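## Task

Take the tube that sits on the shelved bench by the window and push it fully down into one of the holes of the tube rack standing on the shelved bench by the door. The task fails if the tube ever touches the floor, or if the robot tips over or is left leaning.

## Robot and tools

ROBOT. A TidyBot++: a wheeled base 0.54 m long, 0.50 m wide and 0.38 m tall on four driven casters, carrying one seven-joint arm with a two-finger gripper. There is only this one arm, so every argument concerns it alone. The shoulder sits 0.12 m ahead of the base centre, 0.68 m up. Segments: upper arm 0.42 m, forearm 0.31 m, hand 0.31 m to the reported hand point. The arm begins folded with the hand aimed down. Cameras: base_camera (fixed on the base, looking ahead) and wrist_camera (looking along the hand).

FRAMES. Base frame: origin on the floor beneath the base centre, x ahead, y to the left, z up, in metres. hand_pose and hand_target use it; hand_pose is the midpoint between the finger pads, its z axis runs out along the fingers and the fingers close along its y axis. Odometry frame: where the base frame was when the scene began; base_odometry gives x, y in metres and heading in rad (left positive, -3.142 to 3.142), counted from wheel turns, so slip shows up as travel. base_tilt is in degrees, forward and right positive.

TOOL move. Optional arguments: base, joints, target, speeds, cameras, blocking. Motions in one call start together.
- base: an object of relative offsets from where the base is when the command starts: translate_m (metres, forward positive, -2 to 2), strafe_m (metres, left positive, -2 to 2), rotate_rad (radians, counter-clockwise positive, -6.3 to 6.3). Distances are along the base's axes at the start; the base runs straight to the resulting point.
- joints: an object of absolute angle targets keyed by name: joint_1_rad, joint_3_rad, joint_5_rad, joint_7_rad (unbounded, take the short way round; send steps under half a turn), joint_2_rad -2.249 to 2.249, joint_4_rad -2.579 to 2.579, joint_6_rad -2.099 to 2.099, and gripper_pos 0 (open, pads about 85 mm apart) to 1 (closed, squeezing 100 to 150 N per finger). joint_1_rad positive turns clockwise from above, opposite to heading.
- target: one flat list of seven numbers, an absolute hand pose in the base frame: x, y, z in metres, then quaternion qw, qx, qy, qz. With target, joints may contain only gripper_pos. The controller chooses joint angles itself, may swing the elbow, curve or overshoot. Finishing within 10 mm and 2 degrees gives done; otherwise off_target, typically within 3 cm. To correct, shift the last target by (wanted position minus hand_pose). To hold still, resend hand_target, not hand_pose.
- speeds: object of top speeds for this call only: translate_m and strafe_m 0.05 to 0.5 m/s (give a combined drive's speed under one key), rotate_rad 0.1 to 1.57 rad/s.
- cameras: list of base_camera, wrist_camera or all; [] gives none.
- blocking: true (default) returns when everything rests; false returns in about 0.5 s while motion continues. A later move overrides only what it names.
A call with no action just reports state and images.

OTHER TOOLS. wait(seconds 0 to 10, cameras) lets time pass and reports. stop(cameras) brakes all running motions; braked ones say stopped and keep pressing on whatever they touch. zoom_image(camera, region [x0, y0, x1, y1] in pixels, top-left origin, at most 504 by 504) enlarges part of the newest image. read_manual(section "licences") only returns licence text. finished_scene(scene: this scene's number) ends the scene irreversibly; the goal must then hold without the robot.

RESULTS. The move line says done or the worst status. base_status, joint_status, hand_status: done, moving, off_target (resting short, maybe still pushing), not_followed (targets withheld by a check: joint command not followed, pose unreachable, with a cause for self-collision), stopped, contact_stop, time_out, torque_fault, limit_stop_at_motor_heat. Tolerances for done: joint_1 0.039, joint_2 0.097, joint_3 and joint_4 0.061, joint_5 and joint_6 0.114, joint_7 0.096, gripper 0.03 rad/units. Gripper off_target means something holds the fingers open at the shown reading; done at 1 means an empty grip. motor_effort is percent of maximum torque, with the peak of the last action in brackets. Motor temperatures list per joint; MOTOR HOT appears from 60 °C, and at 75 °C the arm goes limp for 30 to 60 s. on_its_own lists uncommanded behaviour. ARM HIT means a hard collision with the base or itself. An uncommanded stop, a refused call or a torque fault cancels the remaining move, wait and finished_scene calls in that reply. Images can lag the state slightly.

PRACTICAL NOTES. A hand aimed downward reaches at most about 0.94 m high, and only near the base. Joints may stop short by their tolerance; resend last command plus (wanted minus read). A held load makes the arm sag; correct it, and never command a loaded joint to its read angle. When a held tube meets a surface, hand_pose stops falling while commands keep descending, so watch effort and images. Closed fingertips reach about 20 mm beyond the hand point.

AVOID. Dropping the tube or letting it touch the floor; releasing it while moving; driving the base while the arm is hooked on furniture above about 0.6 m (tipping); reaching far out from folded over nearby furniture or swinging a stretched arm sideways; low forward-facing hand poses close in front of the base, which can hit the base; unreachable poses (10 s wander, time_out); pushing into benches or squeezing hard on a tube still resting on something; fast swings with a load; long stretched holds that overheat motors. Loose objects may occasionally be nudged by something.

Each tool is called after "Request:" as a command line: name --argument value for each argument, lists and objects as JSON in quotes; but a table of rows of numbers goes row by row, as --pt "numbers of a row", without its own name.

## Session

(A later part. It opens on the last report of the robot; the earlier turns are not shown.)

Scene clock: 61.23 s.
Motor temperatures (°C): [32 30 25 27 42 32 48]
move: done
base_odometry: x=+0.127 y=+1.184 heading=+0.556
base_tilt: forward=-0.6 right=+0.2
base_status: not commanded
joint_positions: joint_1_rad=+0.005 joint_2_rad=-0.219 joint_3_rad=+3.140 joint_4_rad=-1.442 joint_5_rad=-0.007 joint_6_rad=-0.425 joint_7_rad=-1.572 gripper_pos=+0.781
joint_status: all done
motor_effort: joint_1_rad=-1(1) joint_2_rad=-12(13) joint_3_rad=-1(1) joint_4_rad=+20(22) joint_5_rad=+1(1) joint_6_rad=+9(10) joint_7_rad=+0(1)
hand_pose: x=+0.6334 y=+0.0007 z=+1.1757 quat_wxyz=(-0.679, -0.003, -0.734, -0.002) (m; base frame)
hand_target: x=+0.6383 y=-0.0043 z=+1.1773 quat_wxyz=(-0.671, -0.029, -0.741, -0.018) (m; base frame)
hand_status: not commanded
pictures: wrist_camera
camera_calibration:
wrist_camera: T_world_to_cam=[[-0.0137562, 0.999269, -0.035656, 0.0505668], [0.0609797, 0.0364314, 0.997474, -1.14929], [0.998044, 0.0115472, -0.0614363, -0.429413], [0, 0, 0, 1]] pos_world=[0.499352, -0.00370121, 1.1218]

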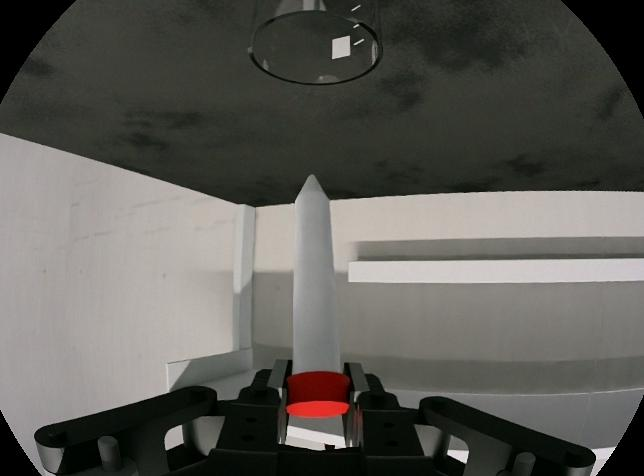

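Request:
move --base '{"translate_m": -0.9, "strafe_m": -0.29}' --joints '{"joint_1_rad": -0.013, "joint_2_rad": -0.072, "joint_3_rad": 3.1416, "joint_4_rad": -0.692, "joint_5_rad": 0.02, "joint_6_rad": -1.6, "joint_7_rad": -1.6}' --cameras '["wrist_camera"]'

Request:
move --base '{"translate_m": -1.117, "strafe_m": -0.357, "rotate_rad": -2.656}' --speeds '{"rotate_rad": 0.8}' --cameras '["wrist_camera"]'

Scene clock: 69.77 s.
Motor temperatures (°C): [32 30 25 27 42 32 48]
move: done
base_odometry: x=-0.485 y=+0.463 heading=+0.556
base_tilt: forward=-0.6 right=+0.2
base_status: done
joint_positions: joint_1_rad=+0.002 joint_2_rad=-0.085 joint_3_rad=+3.140 joint_4_rad=-0.727 joint_5_rad=-0.007 joint_6_rad=-1.558 joint_7_rad=-1.572 gripper_pos=+0.781
joint_status: all done
motor_effort: joint_1_rad=-1(2) joint_2_rad=-11(17) joint_3_rad=+0(2) joint_4_rad=+14(21) joint_5_rad=+1(2) joint_6_rad=+7(10) joint_7_rad=+0(2)
hand_pose: x=+0.5230 y=+0.0032 z=+1.1698 quat_wxyz=(-0.454, +0.000, -0.891, -0.003) (m; base frame)
hand_target: x=+0.5193 y=+0.0003 z=+1.1692 quat_wxyz=(-0.445, -0.012, -0.896, -0.001) (m; base frame)
hand_status: not commanded
pictures: wrist_camera
camera_calibration:
wrist_camera: T_world_to_cam=[[-0.0389407, 0.998955, -0.0239361, 0.0458575], [0.574545, 0.0419823, 0.817395, -1.19471], [0.817546, 0.0180775, -0.575579, 0.3762], [0, 0, 0, 1]] pos_world=[0.380638, -0.00245376, 1.19418]

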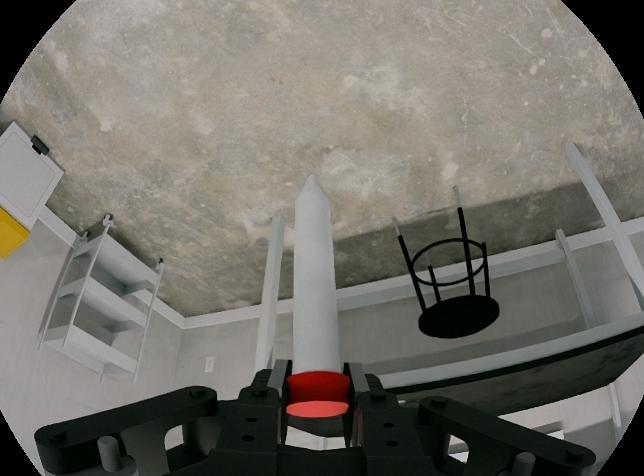

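Scene clock: 74.53 s.
Motor temperatures (°C): [32 30 25 27 42 32 48]
move: done
base_odometry: x=-1.245 y=-0.430 heading=-2.099
base_tilt: forward=-0.6 right=+0.2
base_status: done
joint_positions: joint_1_rad=-0.003 joint_2_rad=-0.069 joint_3_rad=+3.140 joint_4_rad=-0.727 joint_5_rad=-0.005 joint_6_rad=-1.560 joint_7_rad=-1.572 gripper_pos=+0.781
joint_status: not commanded
motor_effort: joint_1_rad=-1(2) joint_2_rad=-11(15) joint_3_rad=-1(2) joint_4_rad=+14(15) joint_5_rad=+1(2) joint_6_rad=+7(8) joint_7_rad=+0(1)
hand_pose: x=+0.5305 y=+0.0045 z=+1.1629 quat_wxyz=(-0.446, +0.002, -0.895, -0.003) (m; base frame)
hand_target: x=+0.5193 y=+0.0003 z=+1.1692 quat_wxyz=(-0.445, -0.012, -0.896, -0.001) (m; base frame)
hand_status: not commanded
pictures: wrist_camera
camera_calibration:
wrist_camera: T_world_to_cam=[[-0.0425399, 0.998796, -0.024423, 0.0471387], [0.588479, 0.0448037, 0.80727, -1.18912], [0.807393, 0.0199687, -0.589676, 0.387826], [0, 0, 0, 1]] pos_world=[0.388649, -0.00154936, 1.18978]

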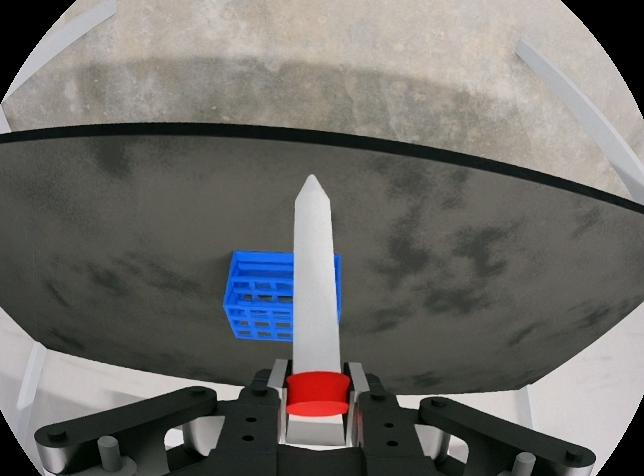

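Request:
zoom_image --camera "wrist_camera" --region '[200, 160, 370, 360]'

Scaled by 2.520.

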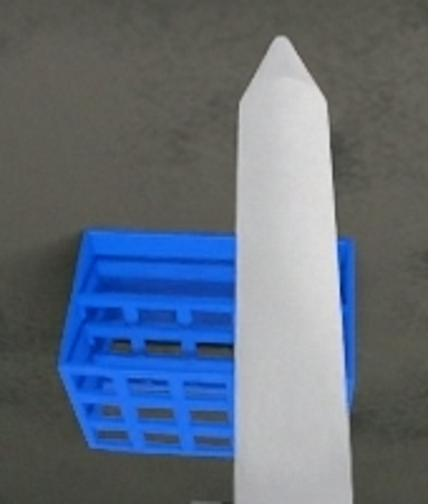

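Request:
move --base '{"translate_m": 0.2, "strafe_m": -0.037, "rotate_rad": 0.02}' --speeds '{"translate_m": 0.3}' --joints '{"joint_7_rad": -1.68}' --cameras '["wrist_camera"]'

Request:
zoom_image --camera "wrist_camera" --region '[200, 140, 440, 380]'

Scene clock: 79.20 s.
Motor temperatures (°C): [32 30 25 27 42 32 48]
move: done
base_odometry: x=-1.378 y=-0.584 heading=-2.080
base_tilt: forward=-0.6 right=+0.2
base_status: done
joint_positions: joint_1_rad=-0.004 joint_2_rad=-0.070 joint_3_rad=+3.140 joint_4_rad=-0.725 joint_5_rad=-0.004 joint_6_rad=-1.562 joint_7_rad=-1.634 gripper_pos=+0.781
joint_status: all done
motor_effort: joint_1_rad=-1(2) joint_2_rad=-11(15) joint_3_rad=-1(2) joint_4_rad=+13(15) joint_5_rad=+0(2) joint_6_rad=+7(8) joint_7_rad=+0(1)
hand_pose: x=+0.5298 y=+0.0050 z=+1.1632 quat_wxyz=(-0.445, -0.025, -0.895, -0.017) (m; base frame)
hand_target: x=+0.5193 y=+0.0003 z=+1.1692 quat_wxyz=(-0.444, -0.048, -0.894, -0.018) (m; base frame)
hand_status: not commanded
pictures: wrist_camera
camera_calibration:
wrist_camera: T_world_to_cam=[[-0.00648447, 0.999668, 0.0249516, -0.0299434], [0.5897, -0.0163289, 0.807457, -1.18945], [0.807596, 0.0199499, -0.589398, 0.388098], [0, 0, 0, 1]] pos_world=[0.3878, 0.00276857, 1.18992]

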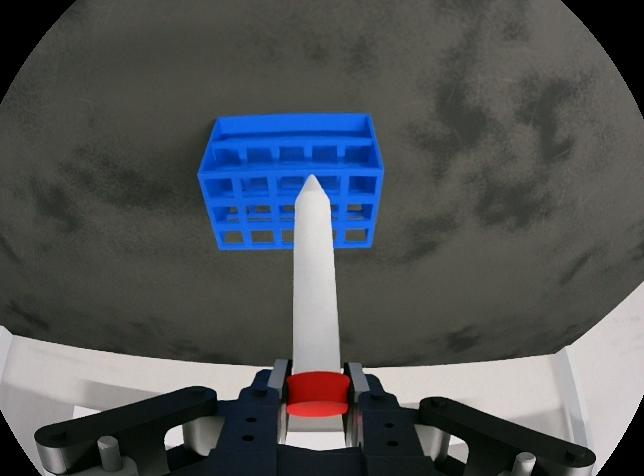

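Scaled by 2.100.

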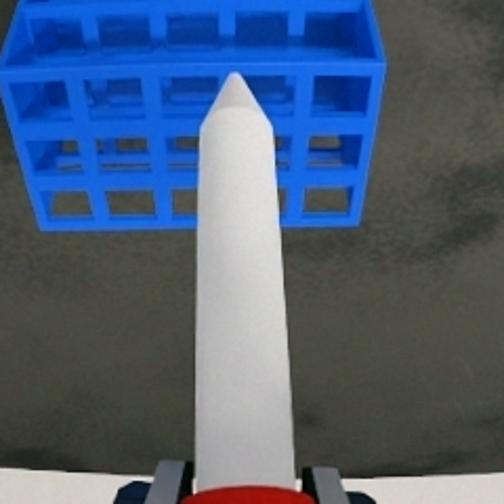

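Request:
move --base '{"translate_m": 0.073, "strafe_m": -0.0155}' --speeds '{"translate_m": 0.15}' --joints '{"joint_2_rad": -0.135, "joint_4_rad": -0.905, "joint_6_rad": -1.435}' --cameras '["wrist_camera"]'

Request:
zoom_image --camera "wrist_camera" --region '[200, 60, 440, 300]'

Scene clock: 82.40 s.
Motor temperatures (°C): [32 30 25 27 42 32 48]
move: done
base_odometry: x=-1.427 y=-0.641 heading=-2.080
base_tilt: forward=-0.6 right=+0.2
base_status: done
joint_positions: joint_1_rad=-0.004 joint_2_rad=-0.122 joint_3_rad=+3.140 joint_4_rad=-0.877 joint_5_rad=-0.004 joint_6_rad=-1.475 joint_7_rad=-1.634 gripper_pos=+0.781
joint_status: all done
motor_effort: joint_1_rad=-1(1) joint_2_rad=-10(16) joint_3_rad=-1(1) joint_4_rad=+15(17) joint_5_rad=+1(1) joint_6_rad=+7(9) joint_7_rad=+0(1)
hand_pose: x=+0.5292 y=+0.0050 z=+1.1377 quat_wxyz=(-0.440, -0.025, -0.898, -0.017) (m; base frame)
hand_target: x=+0.5320 y=+0.0005 z=+1.1400 quat_wxyz=(-0.451, -0.046, -0.891, -0.018) (m; base frame)
hand_status: not commanded
pictures: wrist_camera
camera_calibration:
wrist_camera: T_world_to_cam=[[-0.00590528, 0.999665, 0.0251803, -0.0298986], [0.599876, -0.0166053, 0.79992, -1.16535], [0.800071, 0.0198288, -0.599578, 0.389117], [0, 0, 0, 1]] pos_world=[0.387568, 0.00282191, 1.16624]

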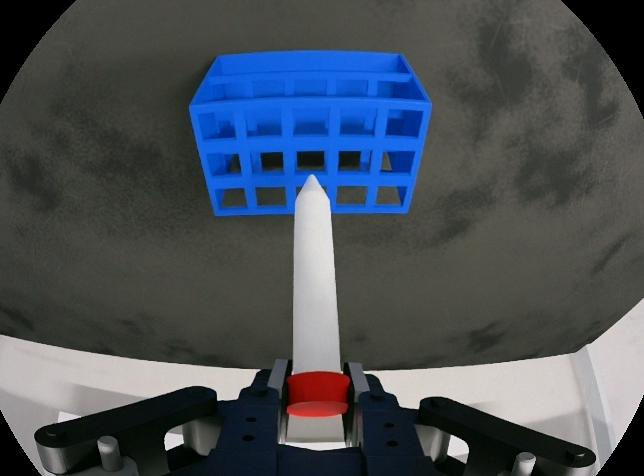

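Scaled by 2.100.

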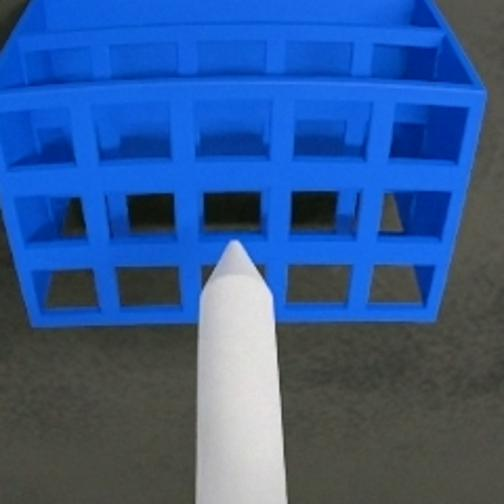

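Request:
move --base '{"translate_m": 0.003}' --joints '{"joint_2_rad": -0.184, "joint_4_rad": -1.044, "joint_6_rad": -1.333}' --cameras '["wrist_camera"]'

Request:
zoom_image --camera "wrist_camera" --region '[200, 60, 440, 300]'

Scene clock: 84.40 s.
Motor temperatures (°C): [32 30 25 27 42 32 48]
move: done
base_odometry: x=-1.429 y=-0.643 heading=-2.081
base_tilt: forward=-0.6 right=+0.2
base_status: done
joint_positions: joint_1_rad=-0.004 joint_2_rad=-0.164 joint_3_rad=+3.140 joint_4_rad=-1.010 joint_5_rad=-0.004 joint_6_rad=-1.376 joint_7_rad=-1.634 gripper_pos=+0.781
joint_status: all done
motor_effort: joint_1_rad=-1(2) joint_2_rad=-10(13) joint_3_rad=-1(1) joint_4_rad=+15(16) joint_5_rad=+1(1) joint_6_rad=+7(8) joint_7_rad=+0(1)
hand_pose: x=+0.5332 y=+0.0050 z=+1.1167 quat_wxyz=(-0.444, -0.025, -0.896, -0.017) (m; base frame)
hand_target: x=+0.5332 y=+0.0007 z=+1.1192 quat_wxyz=(-0.456, -0.045, -0.888, -0.018) (m; base frame)
hand_status: not commanded
pictures: wrist_camera
camera_calibration:
wrist_camera: T_world_to_cam=[[-0.00579081, 0.99966, 0.0254249, -0.0297018], [0.593101, -0.017037, 0.804948, -1.15295], [0.805107, 0.0197408, -0.592801, 0.363104], [0, 0, 0, 1]] pos_world=[0.391304, 0.00288094, 1.14406]

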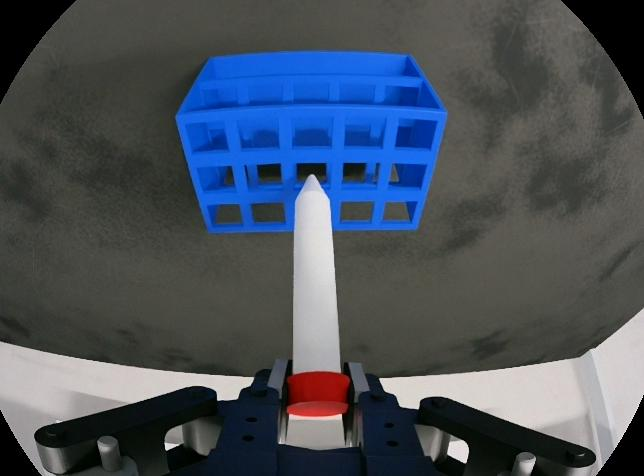

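Scaled by 2.100.

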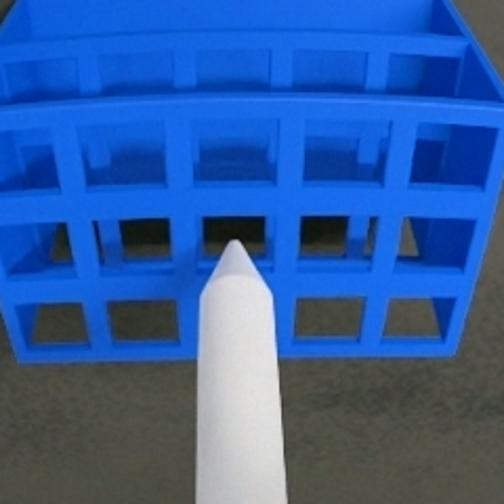

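Request:
move --joints '{"joint_2_rad": -0.208, "joint_4_rad": -1.108, "joint_6_rad": -1.292}' --cameras '["wrist_camera"]'

Request:
zoom_image --camera "wrist_camera" --region '[230, 90, 400, 260]'

Scene clock: 86.13 s.
Motor temperatures (°C): [32 30 25 27 42 32 48]
move: done
base_odometry: x=-1.429 y=-0.643 heading=-2.081
base_tilt: forward=-0.6 right=+0.2
base_status: not commanded
joint_positions: joint_1_rad=-0.004 joint_2_rad=-0.190 joint_3_rad=+3.140 joint_4_rad=-1.076 joint_5_rad=-0.004 joint_6_rad=-1.332 joint_7_rad=-1.634 gripper_pos=+0.781
joint_status: all done
motor_effort: joint_1_rad=-1(1) joint_2_rad=-9(10) joint_3_rad=-1(1) joint_4_rad=+16(16) joint_5_rad=+1(1) joint_6_rad=+7(8) joint_7_rad=-1(1)
hand_pose: x=+0.5315 y=+0.0050 z=+1.1061 quat_wxyz=(-0.445, -0.026, -0.895, -0.017) (m; base frame)
hand_target: x=+0.5315 y=+0.0007 z=+1.1078 quat_wxyz=(-0.457, -0.045, -0.888, -0.018) (m; base frame)
hand_status: not commanded
pictures: wrist_camera
camera_calibration:
wrist_camera: T_world_to_cam=[[-0.00572215, 0.999658, 0.0255124, -0.0295635], [0.590399, -0.0172142, 0.806928, -1.14415], [0.807091, 0.0196798, -0.590099, 0.354148], [0, 0, 0, 1]] pos_world=[0.389508, 0.00288819, 1.13298]

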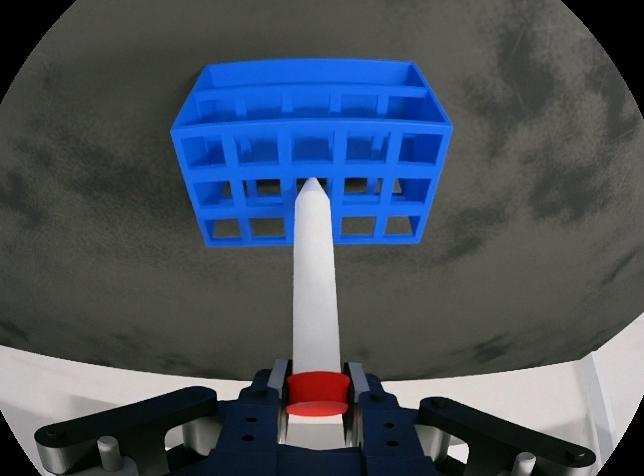

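Scaled by 2.965.

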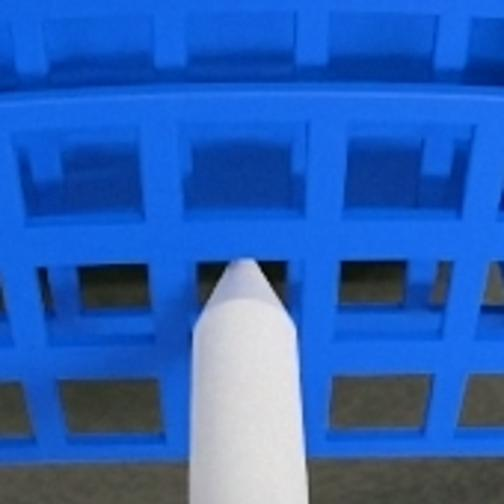

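Request:
move --joints '{"joint_2_rad": -0.235, "joint_4_rad": -1.185, "joint_6_rad": -1.241}' --cameras '["wrist_camera"]'

Request:
zoom_image --camera "wrist_camera" --region '[230, 90, 400, 260]'

Scene clock: 87.83 s.
Motor temperatures (°C): [32 30 25 27 42 32 48]
move: done
base_odometry: x=-1.429 y=-0.643 heading=-2.081
base_tilt: forward=-0.6 right=+0.2
base_status: not commanded
joint_positions: joint_1_rad=-0.004 joint_2_rad=-0.216 joint_3_rad=+3.140 joint_4_rad=-1.151 joint_5_rad=-0.004 joint_6_rad=-1.281 joint_7_rad=-1.634 gripper_pos=+0.781
joint_status: all done
motor_effort: joint_1_rad=-1(1) joint_2_rad=-9(10) joint_3_rad=-1(1) joint_4_rad=+16(17) joint_5_rad=+1(1) joint_6_rad=+7(8) joint_7_rad=+1(1)
hand_pose: x=+0.5302 y=+0.0050 z=+1.0922 quat_wxyz=(-0.446, -0.026, -0.894, -0.017) (m; base frame)
hand_target: x=+0.5300 y=+0.0008 z=+1.0930 quat_wxyz=(-0.457, -0.044, -0.888, -0.018) (m; base frame)
hand_status: not commanded
pictures: wrist_camera
camera_calibration:
wrist_camera: T_world_to_cam=[[-0.00558823, 0.999656, 0.0256124, -0.0293811], [0.588691, -0.0174154, 0.80817, -1.13265], [0.808339, 0.019594, -0.588392, 0.344497], [0, 0, 0, 1]] pos_world=[0.388149, 0.0028953, 1.11883]

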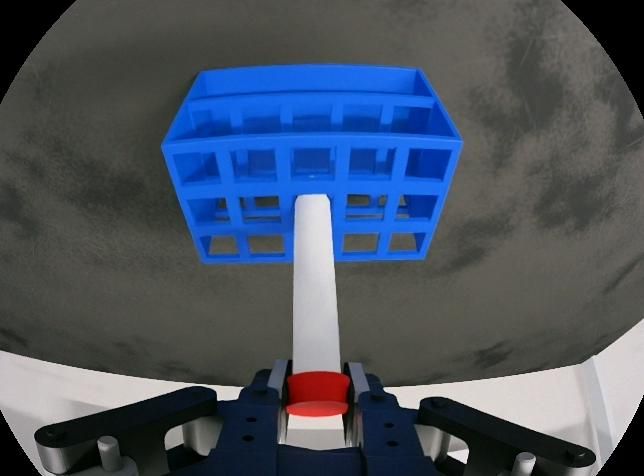

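Scaled by 2.965.

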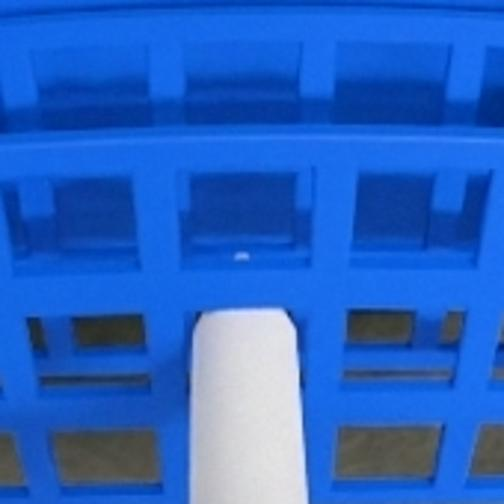

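Request:
move --joints '{"joint_2_rad": -0.258, "joint_4_rad": -1.258, "joint_6_rad": -1.191}' --cameras '["wrist_camera"]'

Request:
zoom_image --camera "wrist_camera" --region '[230, 90, 400, 260]'

Scene clock: 89.47 s.
Motor temperatures (°C): [32 30 25 27 42 32 48]
move: done
base_odometry: x=-1.429 y=-0.643 heading=-2.081
base_tilt: forward=-0.6 right=+0.2
base_status: not commanded
joint_positions: joint_1_rad=-0.004 joint_2_rad=-0.240 joint_3_rad=+3.140 joint_4_rad=-1.225 joint_5_rad=-0.004 joint_6_rad=-1.231 joint_7_rad=-1.634 gripper_pos=+0.781
joint_status: all done
motor_effort: joint_1_rad=-1(2) joint_2_rad=-8(10) joint_3_rad=-1(1) joint_4_rad=+17(17) joint_5_rad=+1(1) joint_6_rad=+7(8) joint_7_rad=-1(1)
hand_pose: x=+0.5297 y=+0.0050 z=+1.0772 quat_wxyz=(-0.446, -0.026, -0.894, -0.017) (m; base frame)
hand_target: x=+0.5295 y=+0.0009 z=+1.0776 quat_wxyz=(-0.457, -0.044, -0.888, -0.018) (m; base frame)
hand_status: not commanded
pictures: wrist_camera
camera_calibration:
wrist_camera: T_world_to_cam=[[-0.00540245, 0.999655, 0.0257078, -0.0291815], [0.588471, -0.0176072, 0.808327, -1.12027], [0.8085, 0.0194952, -0.588173, 0.335749], [0, 0, 0, 1]] pos_world=[0.387638, 0.00290105, 1.10378]

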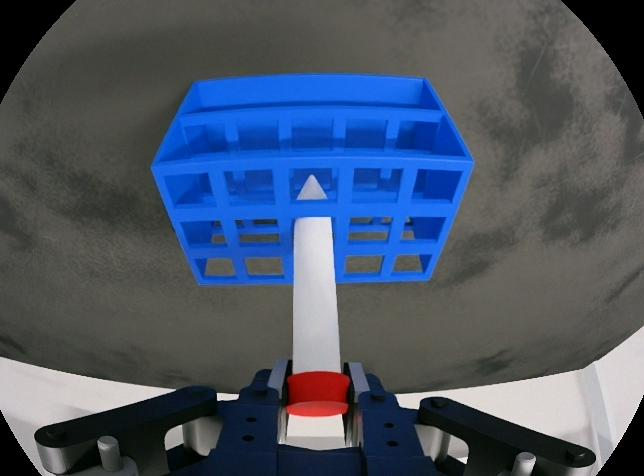

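Scaled by 2.965.

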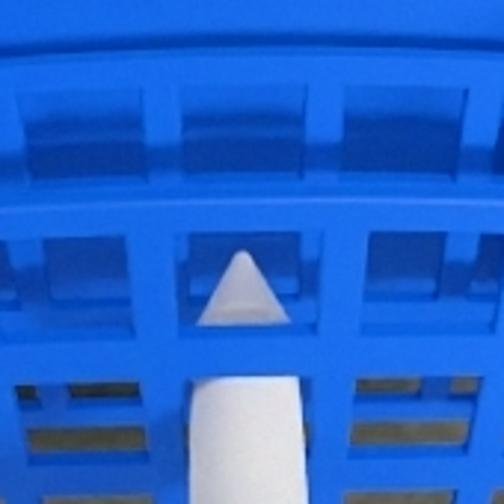

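Request:
move --joints '{"joint_1_rad":-0.013,"joint_2_rad":-0.277,"joint_3_rad":3.1416,"joint_4_rad":-1.326,"joint_5_rad":0.02,"joint_6_rad":-1.143,"joint_7_rad":-1.68,"gripper_pos":1.0}' --cameras '["wrist_camera"]'

Scene clock: 91.33 s.
Motor temperatures (°C): [32 30 25 27 42 32 48]
move: off_target
base_odometry: x=-1.429 y=-0.643 heading=-2.081
base_tilt: forward=-0.6 right=+0.2
base_status: not commanded
joint_positions: joint_1_rad=-0.004 joint_2_rad=-0.259 joint_3_rad=+3.140 joint_4_rad=-1.293 joint_5_rad=-0.004 joint_6_rad=-1.184 joint_7_rad=-1.634 gripper_pos=+0.781
joint_status: gripper_pos off_target (ended at +0.781, target +1.000); the others done
motor_effort: joint_1_rad=-1(2) joint_2_rad=-8(9) joint_3_rad=-1(1) joint_4_rad=+17(18) joint_5_rad=+1(2) joint_6_rad=+7(8) joint_7_rad=+0(1)
hand_pose: x=+0.5296 y=+0.0050 z=+1.0619 quat_wxyz=(-0.446, -0.026, -0.895, -0.017) (m; base frame)
hand_target: x=+0.5296 y=+0.0010 z=+1.0621 quat_wxyz=(-0.457, -0.043, -0.888, -0.018) (m; base frame)
hand_status: not commanded
pictures: wrist_camera
camera_calibration:
wrist_camera: T_world_to_cam=[[-0.00518346, 0.999654, 0.0257932, -0.0289733], [0.589417, -0.0177824, 0.807634, -1.10763], [0.807813, 0.0193893, -0.58912, 0.32816], [0, 0, 0, 1]] pos_world=[0.387613, 0.00290417, 1.08863]

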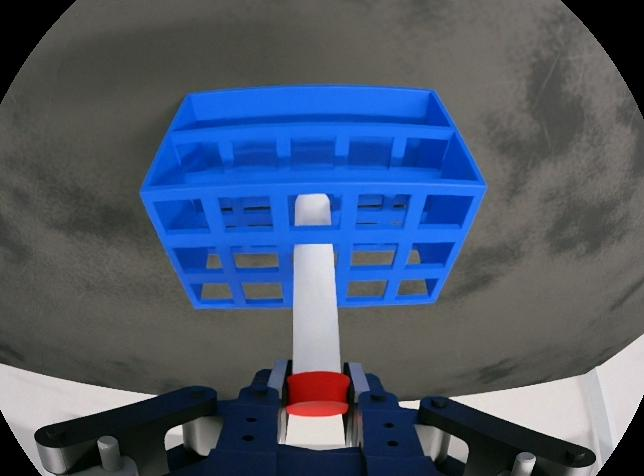

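Request:
zoom_image --camera "wrist_camera" --region '[200, 80, 440, 320]'

Request:
move --joints '{"joint_1_rad":-0.013,"joint_2_rad":-0.286,"joint_3_rad":3.1416,"joint_4_rad":-1.358,"joint_5_rad":0.02,"joint_6_rad":-1.119,"joint_7_rad":-1.68,"gripper_pos":1.0}' --cameras '["wrist_camera"]'

Request:
zoom_image --camera "wrist_camera" --region '[200, 80, 440, 320]'

Scaled by 2.100.

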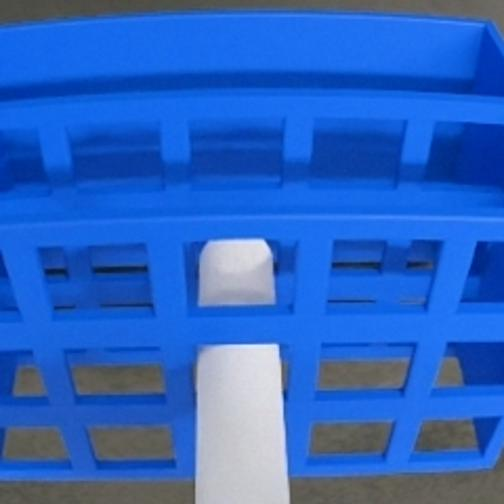

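Scene clock: 92.33 s.
Motor temperatures (°C): [32 30 25 27 42 32 48]
move: off_target
base_odometry: x=-1.429 y=-0.643 heading=-2.081
base_tilt: forward=-0.6 right=+0.2
base_status: not commanded
joint_positions: joint_1_rad=-0.004 joint_2_rad=-0.269 joint_3_rad=+3.140 joint_4_rad=-1.326 joint_5_rad=-0.004 joint_6_rad=-1.157 joint_7_rad=-1.634 gripper_pos=+0.781
joint_status: gripper_pos off_target (ended at +0.781, target +1.000); the others done
motor_effort: joint_1_rad=+0(1) joint_2_rad=-8(9) joint_3_rad=-1(2) joint_4_rad=+18(18) joint_5_rad=+0(2) joint_6_rad=+7(8) joint_7_rad=+0(1)
hand_pose: x=+0.5299 y=+0.0050 z=+1.0553 quat_wxyz=(-0.447, -0.026, -0.894, -0.017) (m; base frame)
hand_target: x=+0.5297 y=+0.0011 z=+1.0550 quat_wxyz=(-0.457, -0.043, -0.888, -0.018) (m; base frame)
hand_status: not commanded
pictures: wrist_camera
camera_calibration:
wrist_camera: T_world_to_cam=[[-0.00515926, 0.999653, 0.025839, -0.0288518], [0.586899, -0.017894, 0.809463, -1.10311], [0.809644, 0.0193411, -0.586602, 0.320397], [0, 0, 0, 1]] pos_world=[0.387858, 0.00290594, 1.08162]

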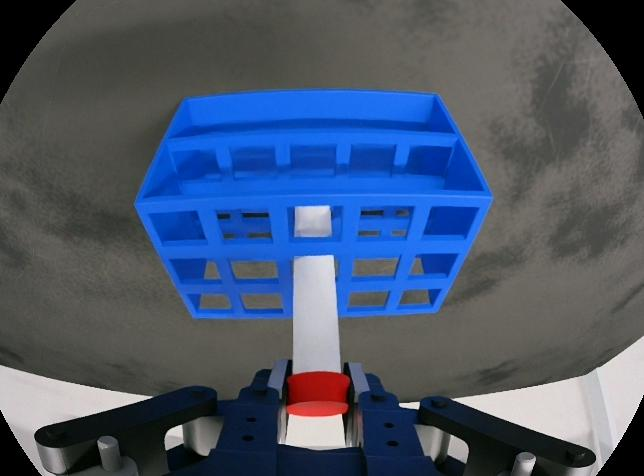

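Scaled by 2.100.

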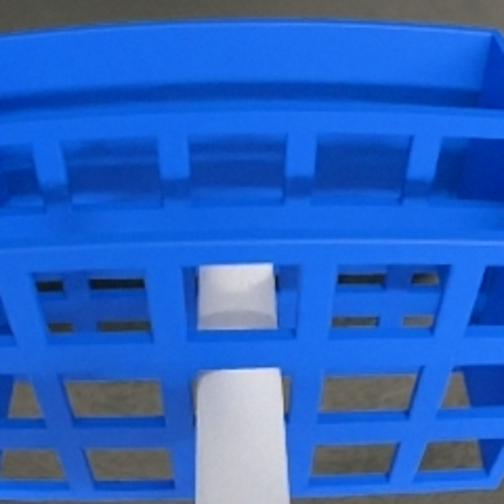

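Request:
move --joints '{"joint_1_rad":-0.013,"joint_2_rad":-0.295,"joint_3_rad":3.1416,"joint_4_rad":-1.391,"joint_5_rad":0.02,"joint_6_rad":-1.095,"joint_7_rad":-1.68,"gripper_pos":1.0}' --cameras '["wrist_camera"]'

Request:
zoom_image --camera "wrist_camera" --region '[200, 80, 440, 320]'

Scene clock: 93.87 s.
Motor temperatures (°C): [32 30 25 27 42 32 48]
move: off_target
base_odometry: x=-1.429 y=-0.643 heading=-2.081
base_tilt: forward=-0.6 right=+0.2
base_status: not commanded
joint_positions: joint_1_rad=-0.004 joint_2_rad=-0.278 joint_3_rad=+3.140 joint_4_rad=-1.359 joint_5_rad=-0.004 joint_6_rad=-1.133 joint_7_rad=-1.634 gripper_pos=+0.781
joint_status: gripper_pos off_target (ended at +0.781, target +1.000); the others done
motor_effort: joint_1_rad=+0(2) joint_2_rad=-8(9) joint_3_rad=+0(1) joint_4_rad=+18(18) joint_5_rad=+1(1) joint_6_rad=+7(8) joint_7_rad=+0(2)
hand_pose: x=+0.5300 y=+0.0050 z=+1.0479 quat_wxyz=(-0.447, -0.026, -0.894, -0.017) (m; base frame)
hand_target: x=+0.5296 y=+0.0012 z=+1.0472 quat_wxyz=(-0.457, -0.043, -0.888, -0.018) (m; base frame)
hand_status: not commanded
pictures: wrist_camera
camera_calibration:
wrist_camera: T_world_to_cam=[[-0.00507966, 0.999652, 0.0258794, -0.02873], [0.586226, -0.0179894, 0.809947, -1.09725], [0.810131, 0.0192855, -0.585931, 0.315045], [0, 0, 0, 1]] pos_world=[0.387865, 0.00290534, 1.07406]

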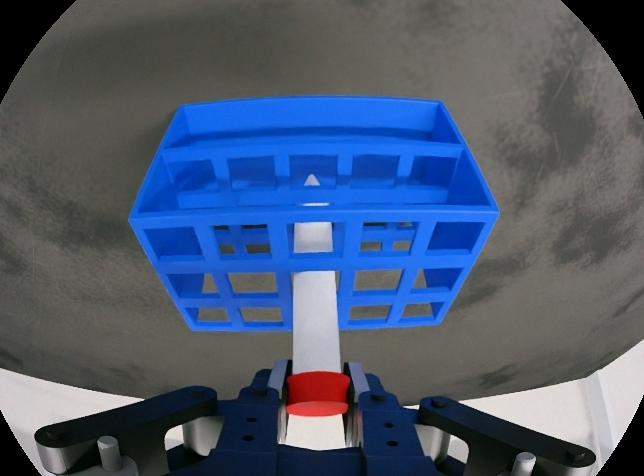

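Scaled by 2.100.

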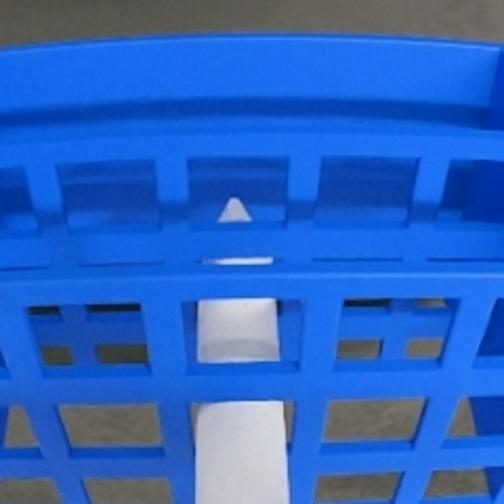

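Request:
move --joints '{"joint_1_rad":-0.013,"joint_2_rad":-0.303,"joint_3_rad":3.1416,"joint_4_rad":-1.422,"joint_5_rad":0.02,"joint_6_rad":-1.072,"joint_7_rad":-1.68,"gripper_pos":1.0}' --cameras '["wrist_camera"]'

Request:
zoom_image --camera "wrist_camera" --region '[200, 80, 440, 320]'

Request:
move --joints '{"joint_1_rad":-0.013,"joint_2_rad":-0.308,"joint_3_rad":3.1416,"joint_4_rad":-1.443,"joint_5_rad":0.02,"joint_6_rad":-1.057,"joint_7_rad":-1.68,"gripper_pos":1.0}' --cameras '["wrist_camera"]'

Request:
zoom_image --camera "wrist_camera" --region '[200, 80, 440, 320]'

Scene clock: 95.67 s.
Motor temperatures (°C): [32 30 25 27 42 32 48]
move: off_target
base_odometry: x=-1.429 y=-0.643 heading=-2.081
base_tilt: forward=-0.6 right=+0.2
base_status: not commanded
joint_positions: joint_1_rad=-0.004 joint_2_rad=-0.286 joint_3_rad=+3.140 joint_4_rad=-1.390 joint_5_rad=-0.004 joint_6_rad=-1.109 joint_7_rad=-1.634 gripper_pos=+0.781
joint_status: gripper_pos off_target (ended at +0.781, target +1.000); the others done
motor_effort: joint_1_rad=+0(1) joint_2_rad=-8(8) joint_3_rad=+0(1) joint_4_rad=+18(18) joint_5_rad=+1(2) joint_6_rad=+7(8) joint_7_rad=+0(1)
hand_pose: x=+0.5301 y=+0.0049 z=+1.0406 quat_wxyz=(-0.448, -0.026, -0.894, -0.017) (m; base frame)
hand_target: x=+0.5296 y=+0.0012 z=+1.0397 quat_wxyz=(-0.457, -0.043, -0.888, -0.018) (m; base frame)
hand_status: not commanded
pictures: wrist_camera
camera_calibration:
wrist_camera: T_world_to_cam=[[-0.0049906, 0.999652, 0.0259157, -0.0286131], [0.58603, -0.0180757, 0.810087, -1.09148], [0.810274, 0.0192302, -0.585736, 0.310429], [0, 0, 0, 1]] pos_world=[0.387968, 0.00290423, 1.06677]

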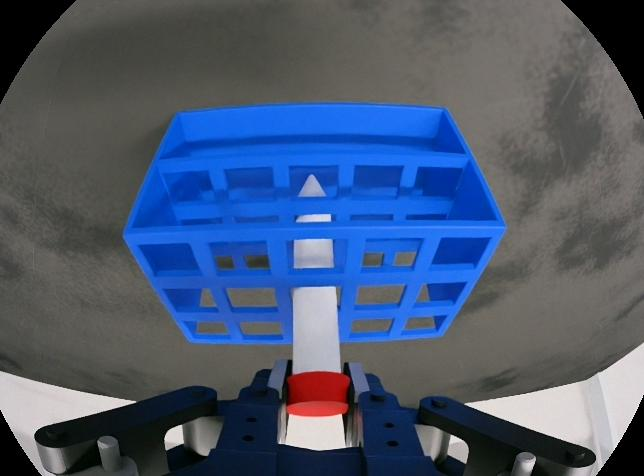

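Scaled by 2.100.

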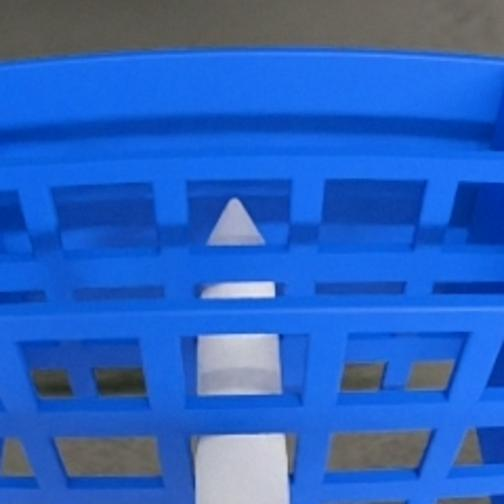

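Scene clock: 96.23 s.
Motor temperatures (°C): [32 30 25 27 42 32 48]
move: off_target
base_odometry: x=-1.429 y=-0.643 heading=-2.081
base_tilt: forward=-0.6 right=+0.2
base_status: not commanded
joint_positions: joint_1_rad=-0.004 joint_2_rad=-0.293 joint_3_rad=+3.140 joint_4_rad=-1.407 joint_5_rad=-0.004 joint_6_rad=-1.091 joint_7_rad=-1.634 gripper_pos=+0.781
joint_status: gripper_pos off_target (ended at +0.781, target +1.000); the others done
motor_effort: joint_1_rad=-1(2) joint_2_rad=-8(8) joint_3_rad=+0(1) joint_4_rad=+17(18) joint_5_rad=+0(1) joint_6_rad=+7(8) joint_7_rad=+0(1)
hand_pose: x=+0.5303 y=+0.0049 z=+1.0388 quat_wxyz=(-0.451, -0.026, -0.892, -0.018) (m; base frame)
hand_target: x=+0.5296 y=+0.0013 z=+1.0343 quat_wxyz=(-0.457, -0.042, -0.888, -0.018) (m; base frame)
hand_status: not commanded
pictures: wrist_camera
camera_calibration:
wrist_camera: T_world_to_cam=[[-0.0051203, 0.99965, 0.025945, -0.0285175], [0.579663, -0.0181745, 0.814653, -1.09151], [0.81484, 0.0192106, -0.579367, 0.30015], [0, 0, 0, 1]] pos_world=[0.387986, 0.00290392, 1.06384]

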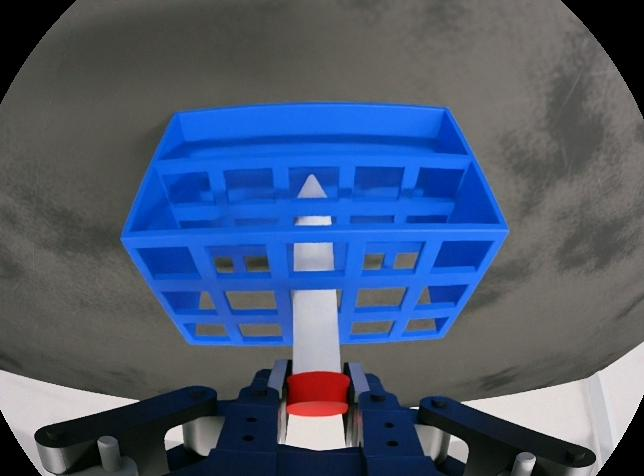

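Scaled by 2.100.

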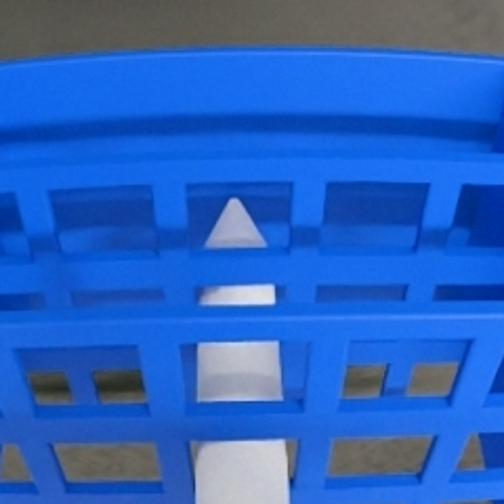

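Request:
move --joints '{"joint_1_rad":-0.013,"joint_2_rad":-0.311,"joint_3_rad":3.1416,"joint_4_rad":-1.454,"joint_5_rad":0.02,"joint_6_rad":-1.049,"joint_7_rad":-1.68,"gripper_pos":1.0}' --cameras '["wrist_camera"]'

Request:
zoom_image --camera "wrist_camera" --region '[200, 80, 440, 320]'

Scene clock: 97.13 s.
Motor temperatures (°C): [32 30 25 27 42 32 48]
move: off_target
base_odometry: x=-1.429 y=-0.643 heading=-2.081
base_tilt: forward=-0.6 right=+0.2
base_status: not commanded
joint_positions: joint_1_rad=-0.004 joint_2_rad=-0.298 joint_3_rad=+3.140 joint_4_rad=-1.415 joint_5_rad=-0.004 joint_6_rad=-1.081 joint_7_rad=-1.634 gripper_pos=+0.781
joint_status: gripper_pos off_target (ended at +0.781, target +1.000); the others done
motor_effort: joint_1_rad=+0(2) joint_2_rad=-7(8) joint_3_rad=-1(1) joint_4_rad=+17(18) joint_5_rad=+0(1) joint_6_rad=+7(8) joint_7_rad=+0(1)
hand_pose: x=+0.5301 y=+0.0049 z=+1.0389 quat_wxyz=(-0.454, -0.026, -0.890, -0.018) (m; base frame)
hand_target: x=+0.5294 y=+0.0013 z=+1.0316 quat_wxyz=(-0.457, -0.042, -0.888, -0.018) (m; base frame)
hand_status: not commanded
pictures: wrist_camera
camera_calibration:
wrist_camera: T_world_to_cam=[[-0.00525029, 0.999649, 0.0259589, -0.0284596], [0.574314, -0.0182367, 0.818432, -1.09252], [0.818618, 0.0192056, -0.574017, 0.292804], [0, 0, 0, 1]] pos_world=[0.387603, 0.00290227, 1.06296]

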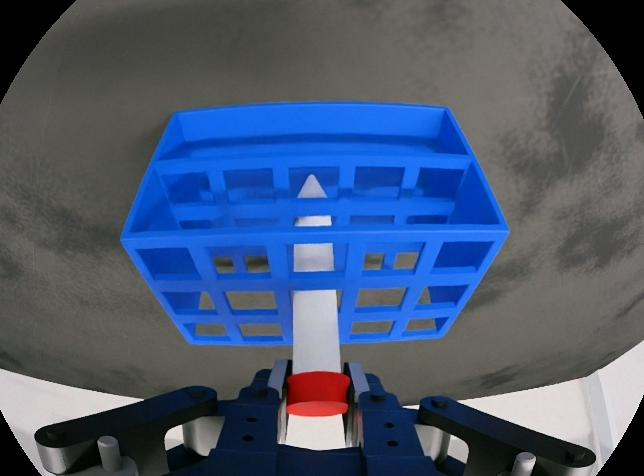

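Scaled by 2.100.

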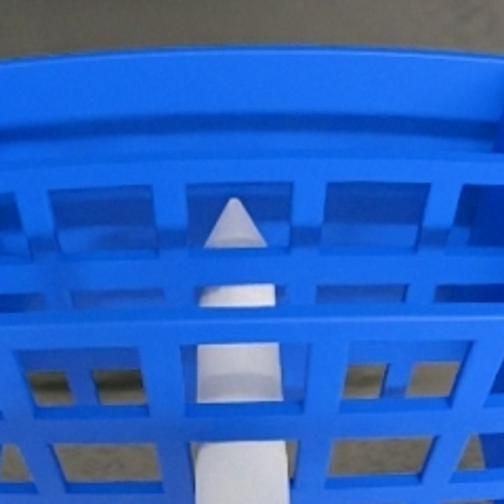

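Request:
move --joints '{"joint_1_rad":-0.013,"joint_2_rad":-0.304,"joint_3_rad":3.1416,"joint_4_rad":-1.426,"joint_5_rad":0.02,"joint_6_rad":-1.069,"joint_7_rad":-1.68,"gripper_pos":1.0}' --cameras '[]'

Request:
move --joints '{"gripper_pos":0.72}' --cameras '["wrist_camera"]'

Request:
move --joints '{"gripper_pos":0.45}' --cameras '["wrist_camera"]'

Scene clock: 98.40 s.
Motor temperatures (°C): [32 30 25 27 42 32 48]
move: off_target
base_odometry: x=-1.429 y=-0.643 heading=-2.081
base_tilt: forward=-0.6 right=+0.2
base_status: not commanded
joint_positions: joint_1_rad=-0.004 joint_2_rad=-0.298 joint_3_rad=+3.140 joint_4_rad=-1.415 joint_5_rad=-0.004 joint_6_rad=-1.081 joint_7_rad=-1.634 gripper_pos=+0.781
joint_status: gripper_pos off_target (ended at +0.781, target +1.000); the others done
motor_effort: joint_1_rad=-1(1) joint_2_rad=-8(8) joint_3_rad=-1(1) joint_4_rad=+17(18) joint_5_rad=+1(2) joint_6_rad=+7(8) joint_7_rad=+1(2)
hand_pose: x=+0.5301 y=+0.0049 z=+1.0389 quat_wxyz=(-0.454, -0.026, -0.890, -0.018) (m; base frame)
hand_target: x=+0.5296 y=+0.0012 z=+1.0388 quat_wxyz=(-0.457, -0.043, -0.888, -0.018) (m; base frame)
hand_status: not commanded
pictures: none
No camera images: "cameras" was empty.

Scene clock: 99.07 s.
Motor temperatures (°C): [32 30 25 27 42 32 48]
move: done
base_odometry: x=-1.429 y=-0.643 heading=-2.081
base_tilt: forward=-0.6 right=+0.2
base_status: not commanded
joint_positions: joint_1_rad=-0.004 joint_2_rad=-0.298 joint_3_rad=+3.140 joint_4_rad=-1.415 joint_5_rad=-0.004 joint_6_rad=-1.081 joint_7_rad=-1.634 gripper_pos=+0.720
joint_status: all done
motor_effort: joint_1_rad=-1(1) joint_2_rad=-8(8) joint_3_rad=-1(1) joint_4_rad=+18(18) joint_5_rad=+1(1) joint_6_rad=+7(8) joint_7_rad=+0(1)
hand_pose: x=+0.5301 y=+0.0049 z=+1.0389 quat_wxyz=(-0.454, -0.026, -0.890, -0.018) (m; base frame)
hand_target: x=+0.5296 y=+0.0012 z=+1.0388 quat_wxyz=(-0.457, -0.043, -0.888, -0.018) (m; base frame)
hand_status: not commanded
pictures: wrist_camera
camera_calibration:
wrist_camera: T_world_to_cam=[[-0.00525221, 0.999649, 0.0259591, -0.0284589], [0.574238, -0.0182375, 0.818485, -1.09254], [0.818671, 0.0192056, -0.573941, 0.292704], [0, 0, 0, 1]] pos_world=[0.387598, 0.00290225, 1.06296]

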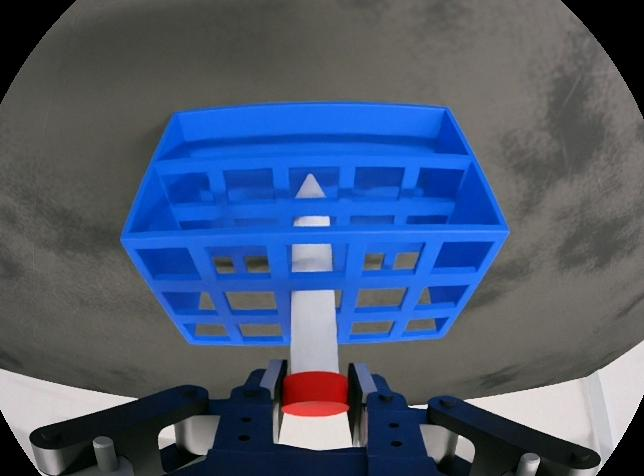

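Scene clock: 99.73 s.
Motor temperatures (°C): [32 30 25 27 42 32 48]
move: done
base_odometry: x=-1.429 y=-0.643 heading=-2.081
base_tilt: forward=-0.6 right=+0.2
base_status: not commanded
joint_positions: joint_1_rad=-0.004 joint_2_rad=-0.298 joint_3_rad=+3.140 joint_4_rad=-1.415 joint_5_rad=-0.004 joint_6_rad=-1.081 joint_7_rad=-1.634 gripper_pos=+0.450
joint_status: all done
motor_effort: joint_1_rad=-1(1) joint_2_rad=-7(8) joint_3_rad=+0(1) joint_4_rad=+18(18) joint_5_rad=+1(1) joint_6_rad=+7(7) joint_7_rad=+0(1)
hand_pose: x=+0.5301 y=+0.0049 z=+1.0389 quat_wxyz=(-0.454, -0.026, -0.890, -0.018) (m; base frame)
hand_target: x=+0.5296 y=+0.0012 z=+1.0388 quat_wxyz=(-0.457, -0.043, -0.888, -0.018) (m; base frame)
hand_status: not commanded
pictures: wrist_camera
camera_calibration:
wrist_camera: T_world_to_cam=[[-0.00525221, 0.999649, 0.0259591, -0.0284589], [0.574238, -0.0182375, 0.818485, -1.09254], [0.818671, 0.0192056, -0.573941, 0.292704], [0, 0, 0, 1]] pos_world=[0.387598, 0.00290225, 1.06296]

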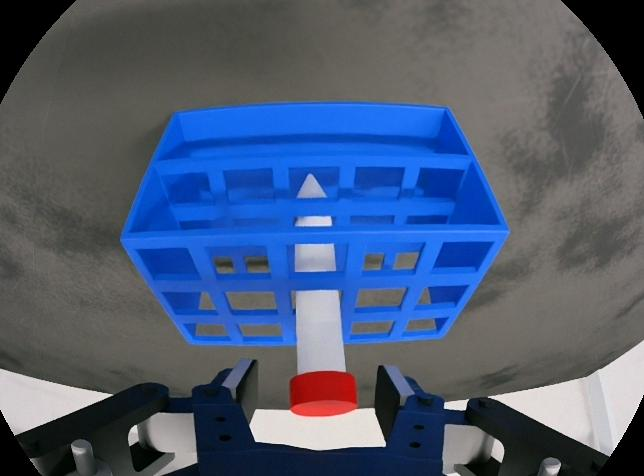

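Request:
move --joints '{"joint_2_rad":-0.25,"joint_4_rad":-1.24,"joint_6_rad":-1.20,"gripper_pos":0.3}' --cameras '["wrist_camera"]'

Request:
move --base '{"translate_m":-0.12}' --cameras '["wrist_camera"]'

Request:
zoom_image --camera "wrist_camera" --region '[160, 140, 480, 460]'

Scene clock: 101.33 s.
Motor temperatures (°C): [32 30 25 27 42 32 48]
move: done
base_odometry: x=-1.429 y=-0.643 heading=-2.081
base_tilt: forward=-0.6 right=+0.2
base_status: not commanded
joint_positions: joint_1_rad=-0.004 joint_2_rad=-0.269 joint_3_rad=+3.140 joint_4_rad=-1.280 joint_5_rad=-0.004 joint_6_rad=-1.157 joint_7_rad=-1.634 gripper_pos=+0.300
joint_status: all done
motor_effort: joint_1_rad=+0(1) joint_2_rad=-8(9) joint_3_rad=+0(1) joint_4_rad=+17(19) joint_5_rad=+1(1) joint_6_rad=+8(8) joint_7_rad=+0(1)
hand_pose: x=+0.5309 y=+0.0050 z=+1.0794 quat_wxyz=(-0.468, -0.025, -0.883, -0.018) (m; base frame)
hand_target: x=+0.5312 y=+0.0009 z=+1.0813 quat_wxyz=(-0.458, -0.044, -0.888, -0.018) (m; base frame)
hand_status: not commanded
pictures: wrist_camera
camera_calibration:
wrist_camera: T_world_to_cam=[[-0.00637254, 0.999646, 0.02582, -0.0288175], [0.548745, -0.0180897, 0.835794, -1.13129], [0.835965, 0.0194947, -0.548436, 0.278544], [0, 0, 0, 1]] pos_world=[0.387755, 0.00291239, 1.09904]

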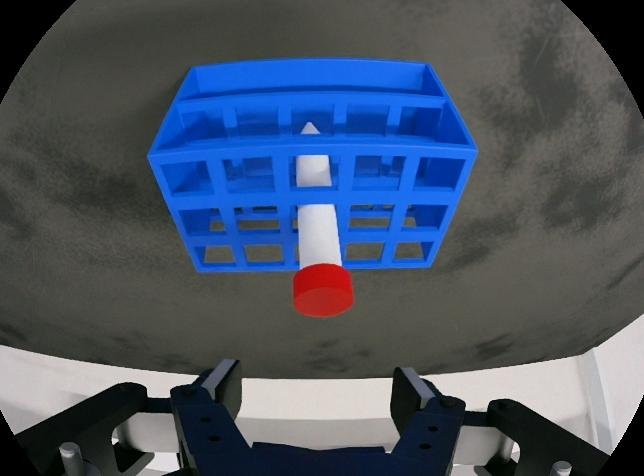

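Scene clock: 102.73 s.
Motor temperatures (°C): [32 30 25 27 42 32 48]
move: done
base_odometry: x=-1.370 y=-0.538 heading=-2.081
base_tilt: forward=-0.7 right=+0.2
base_status: done
joint_positions: joint_1_rad=-0.004 joint_2_rad=-0.258 joint_3_rad=+3.140 joint_4_rad=-1.279 joint_5_rad=-0.004 joint_6_rad=-1.161 joint_7_rad=-1.634 gripper_pos=+0.300
joint_status: not commanded
motor_effort: joint_1_rad=+0(2) joint_2_rad=-8(13) joint_3_rad=-1(2) joint_4_rad=+17(18) joint_5_rad=+1(1) joint_6_rad=+8(8) joint_7_rad=+0(1)
hand_pose: x=+0.5344 y=+0.0050 z=+1.0742 quat_wxyz=(-0.461, -0.026, -0.887, -0.018) (m; base frame)
hand_target: x=+0.5312 y=+0.0009 z=+1.0813 quat_wxyz=(-0.458, -0.044, -0.888, -0.018) (m; base frame)
hand_status: not commanded
pictures: wrist_camera
camera_calibration:
wrist_camera: T_world_to_cam=[[-0.0060133, 0.999648, 0.0258372, -0.028888], [0.560861, -0.0180195, 0.827714, -1.12673], [0.827888, 0.0194684, -0.560556, 0.290127], [0, 0, 0, 1]] pos_world=[0.391573, 0.00292639, 1.09599]

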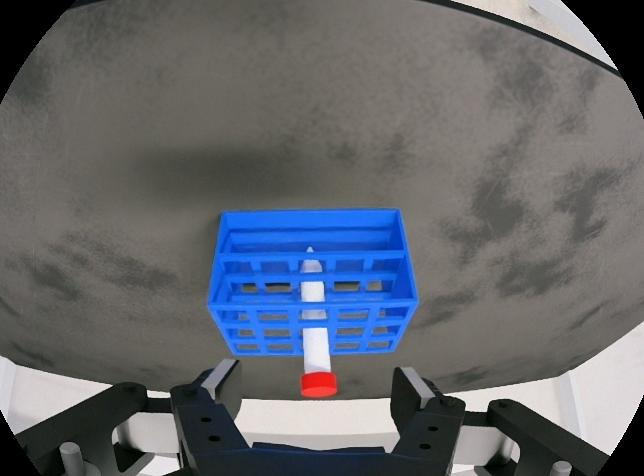

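Scaled by 1.575.

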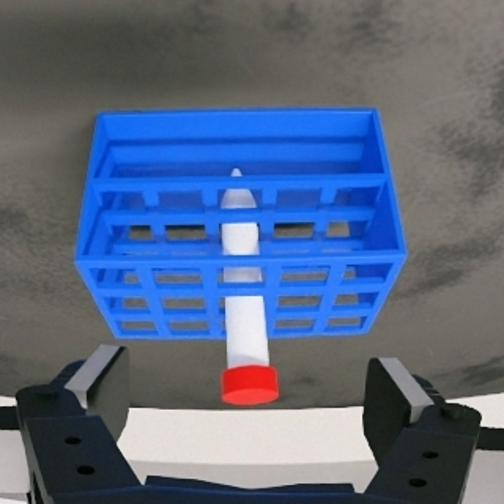

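Request:
finished_scene --scene 2

The scene is finished: the task was done.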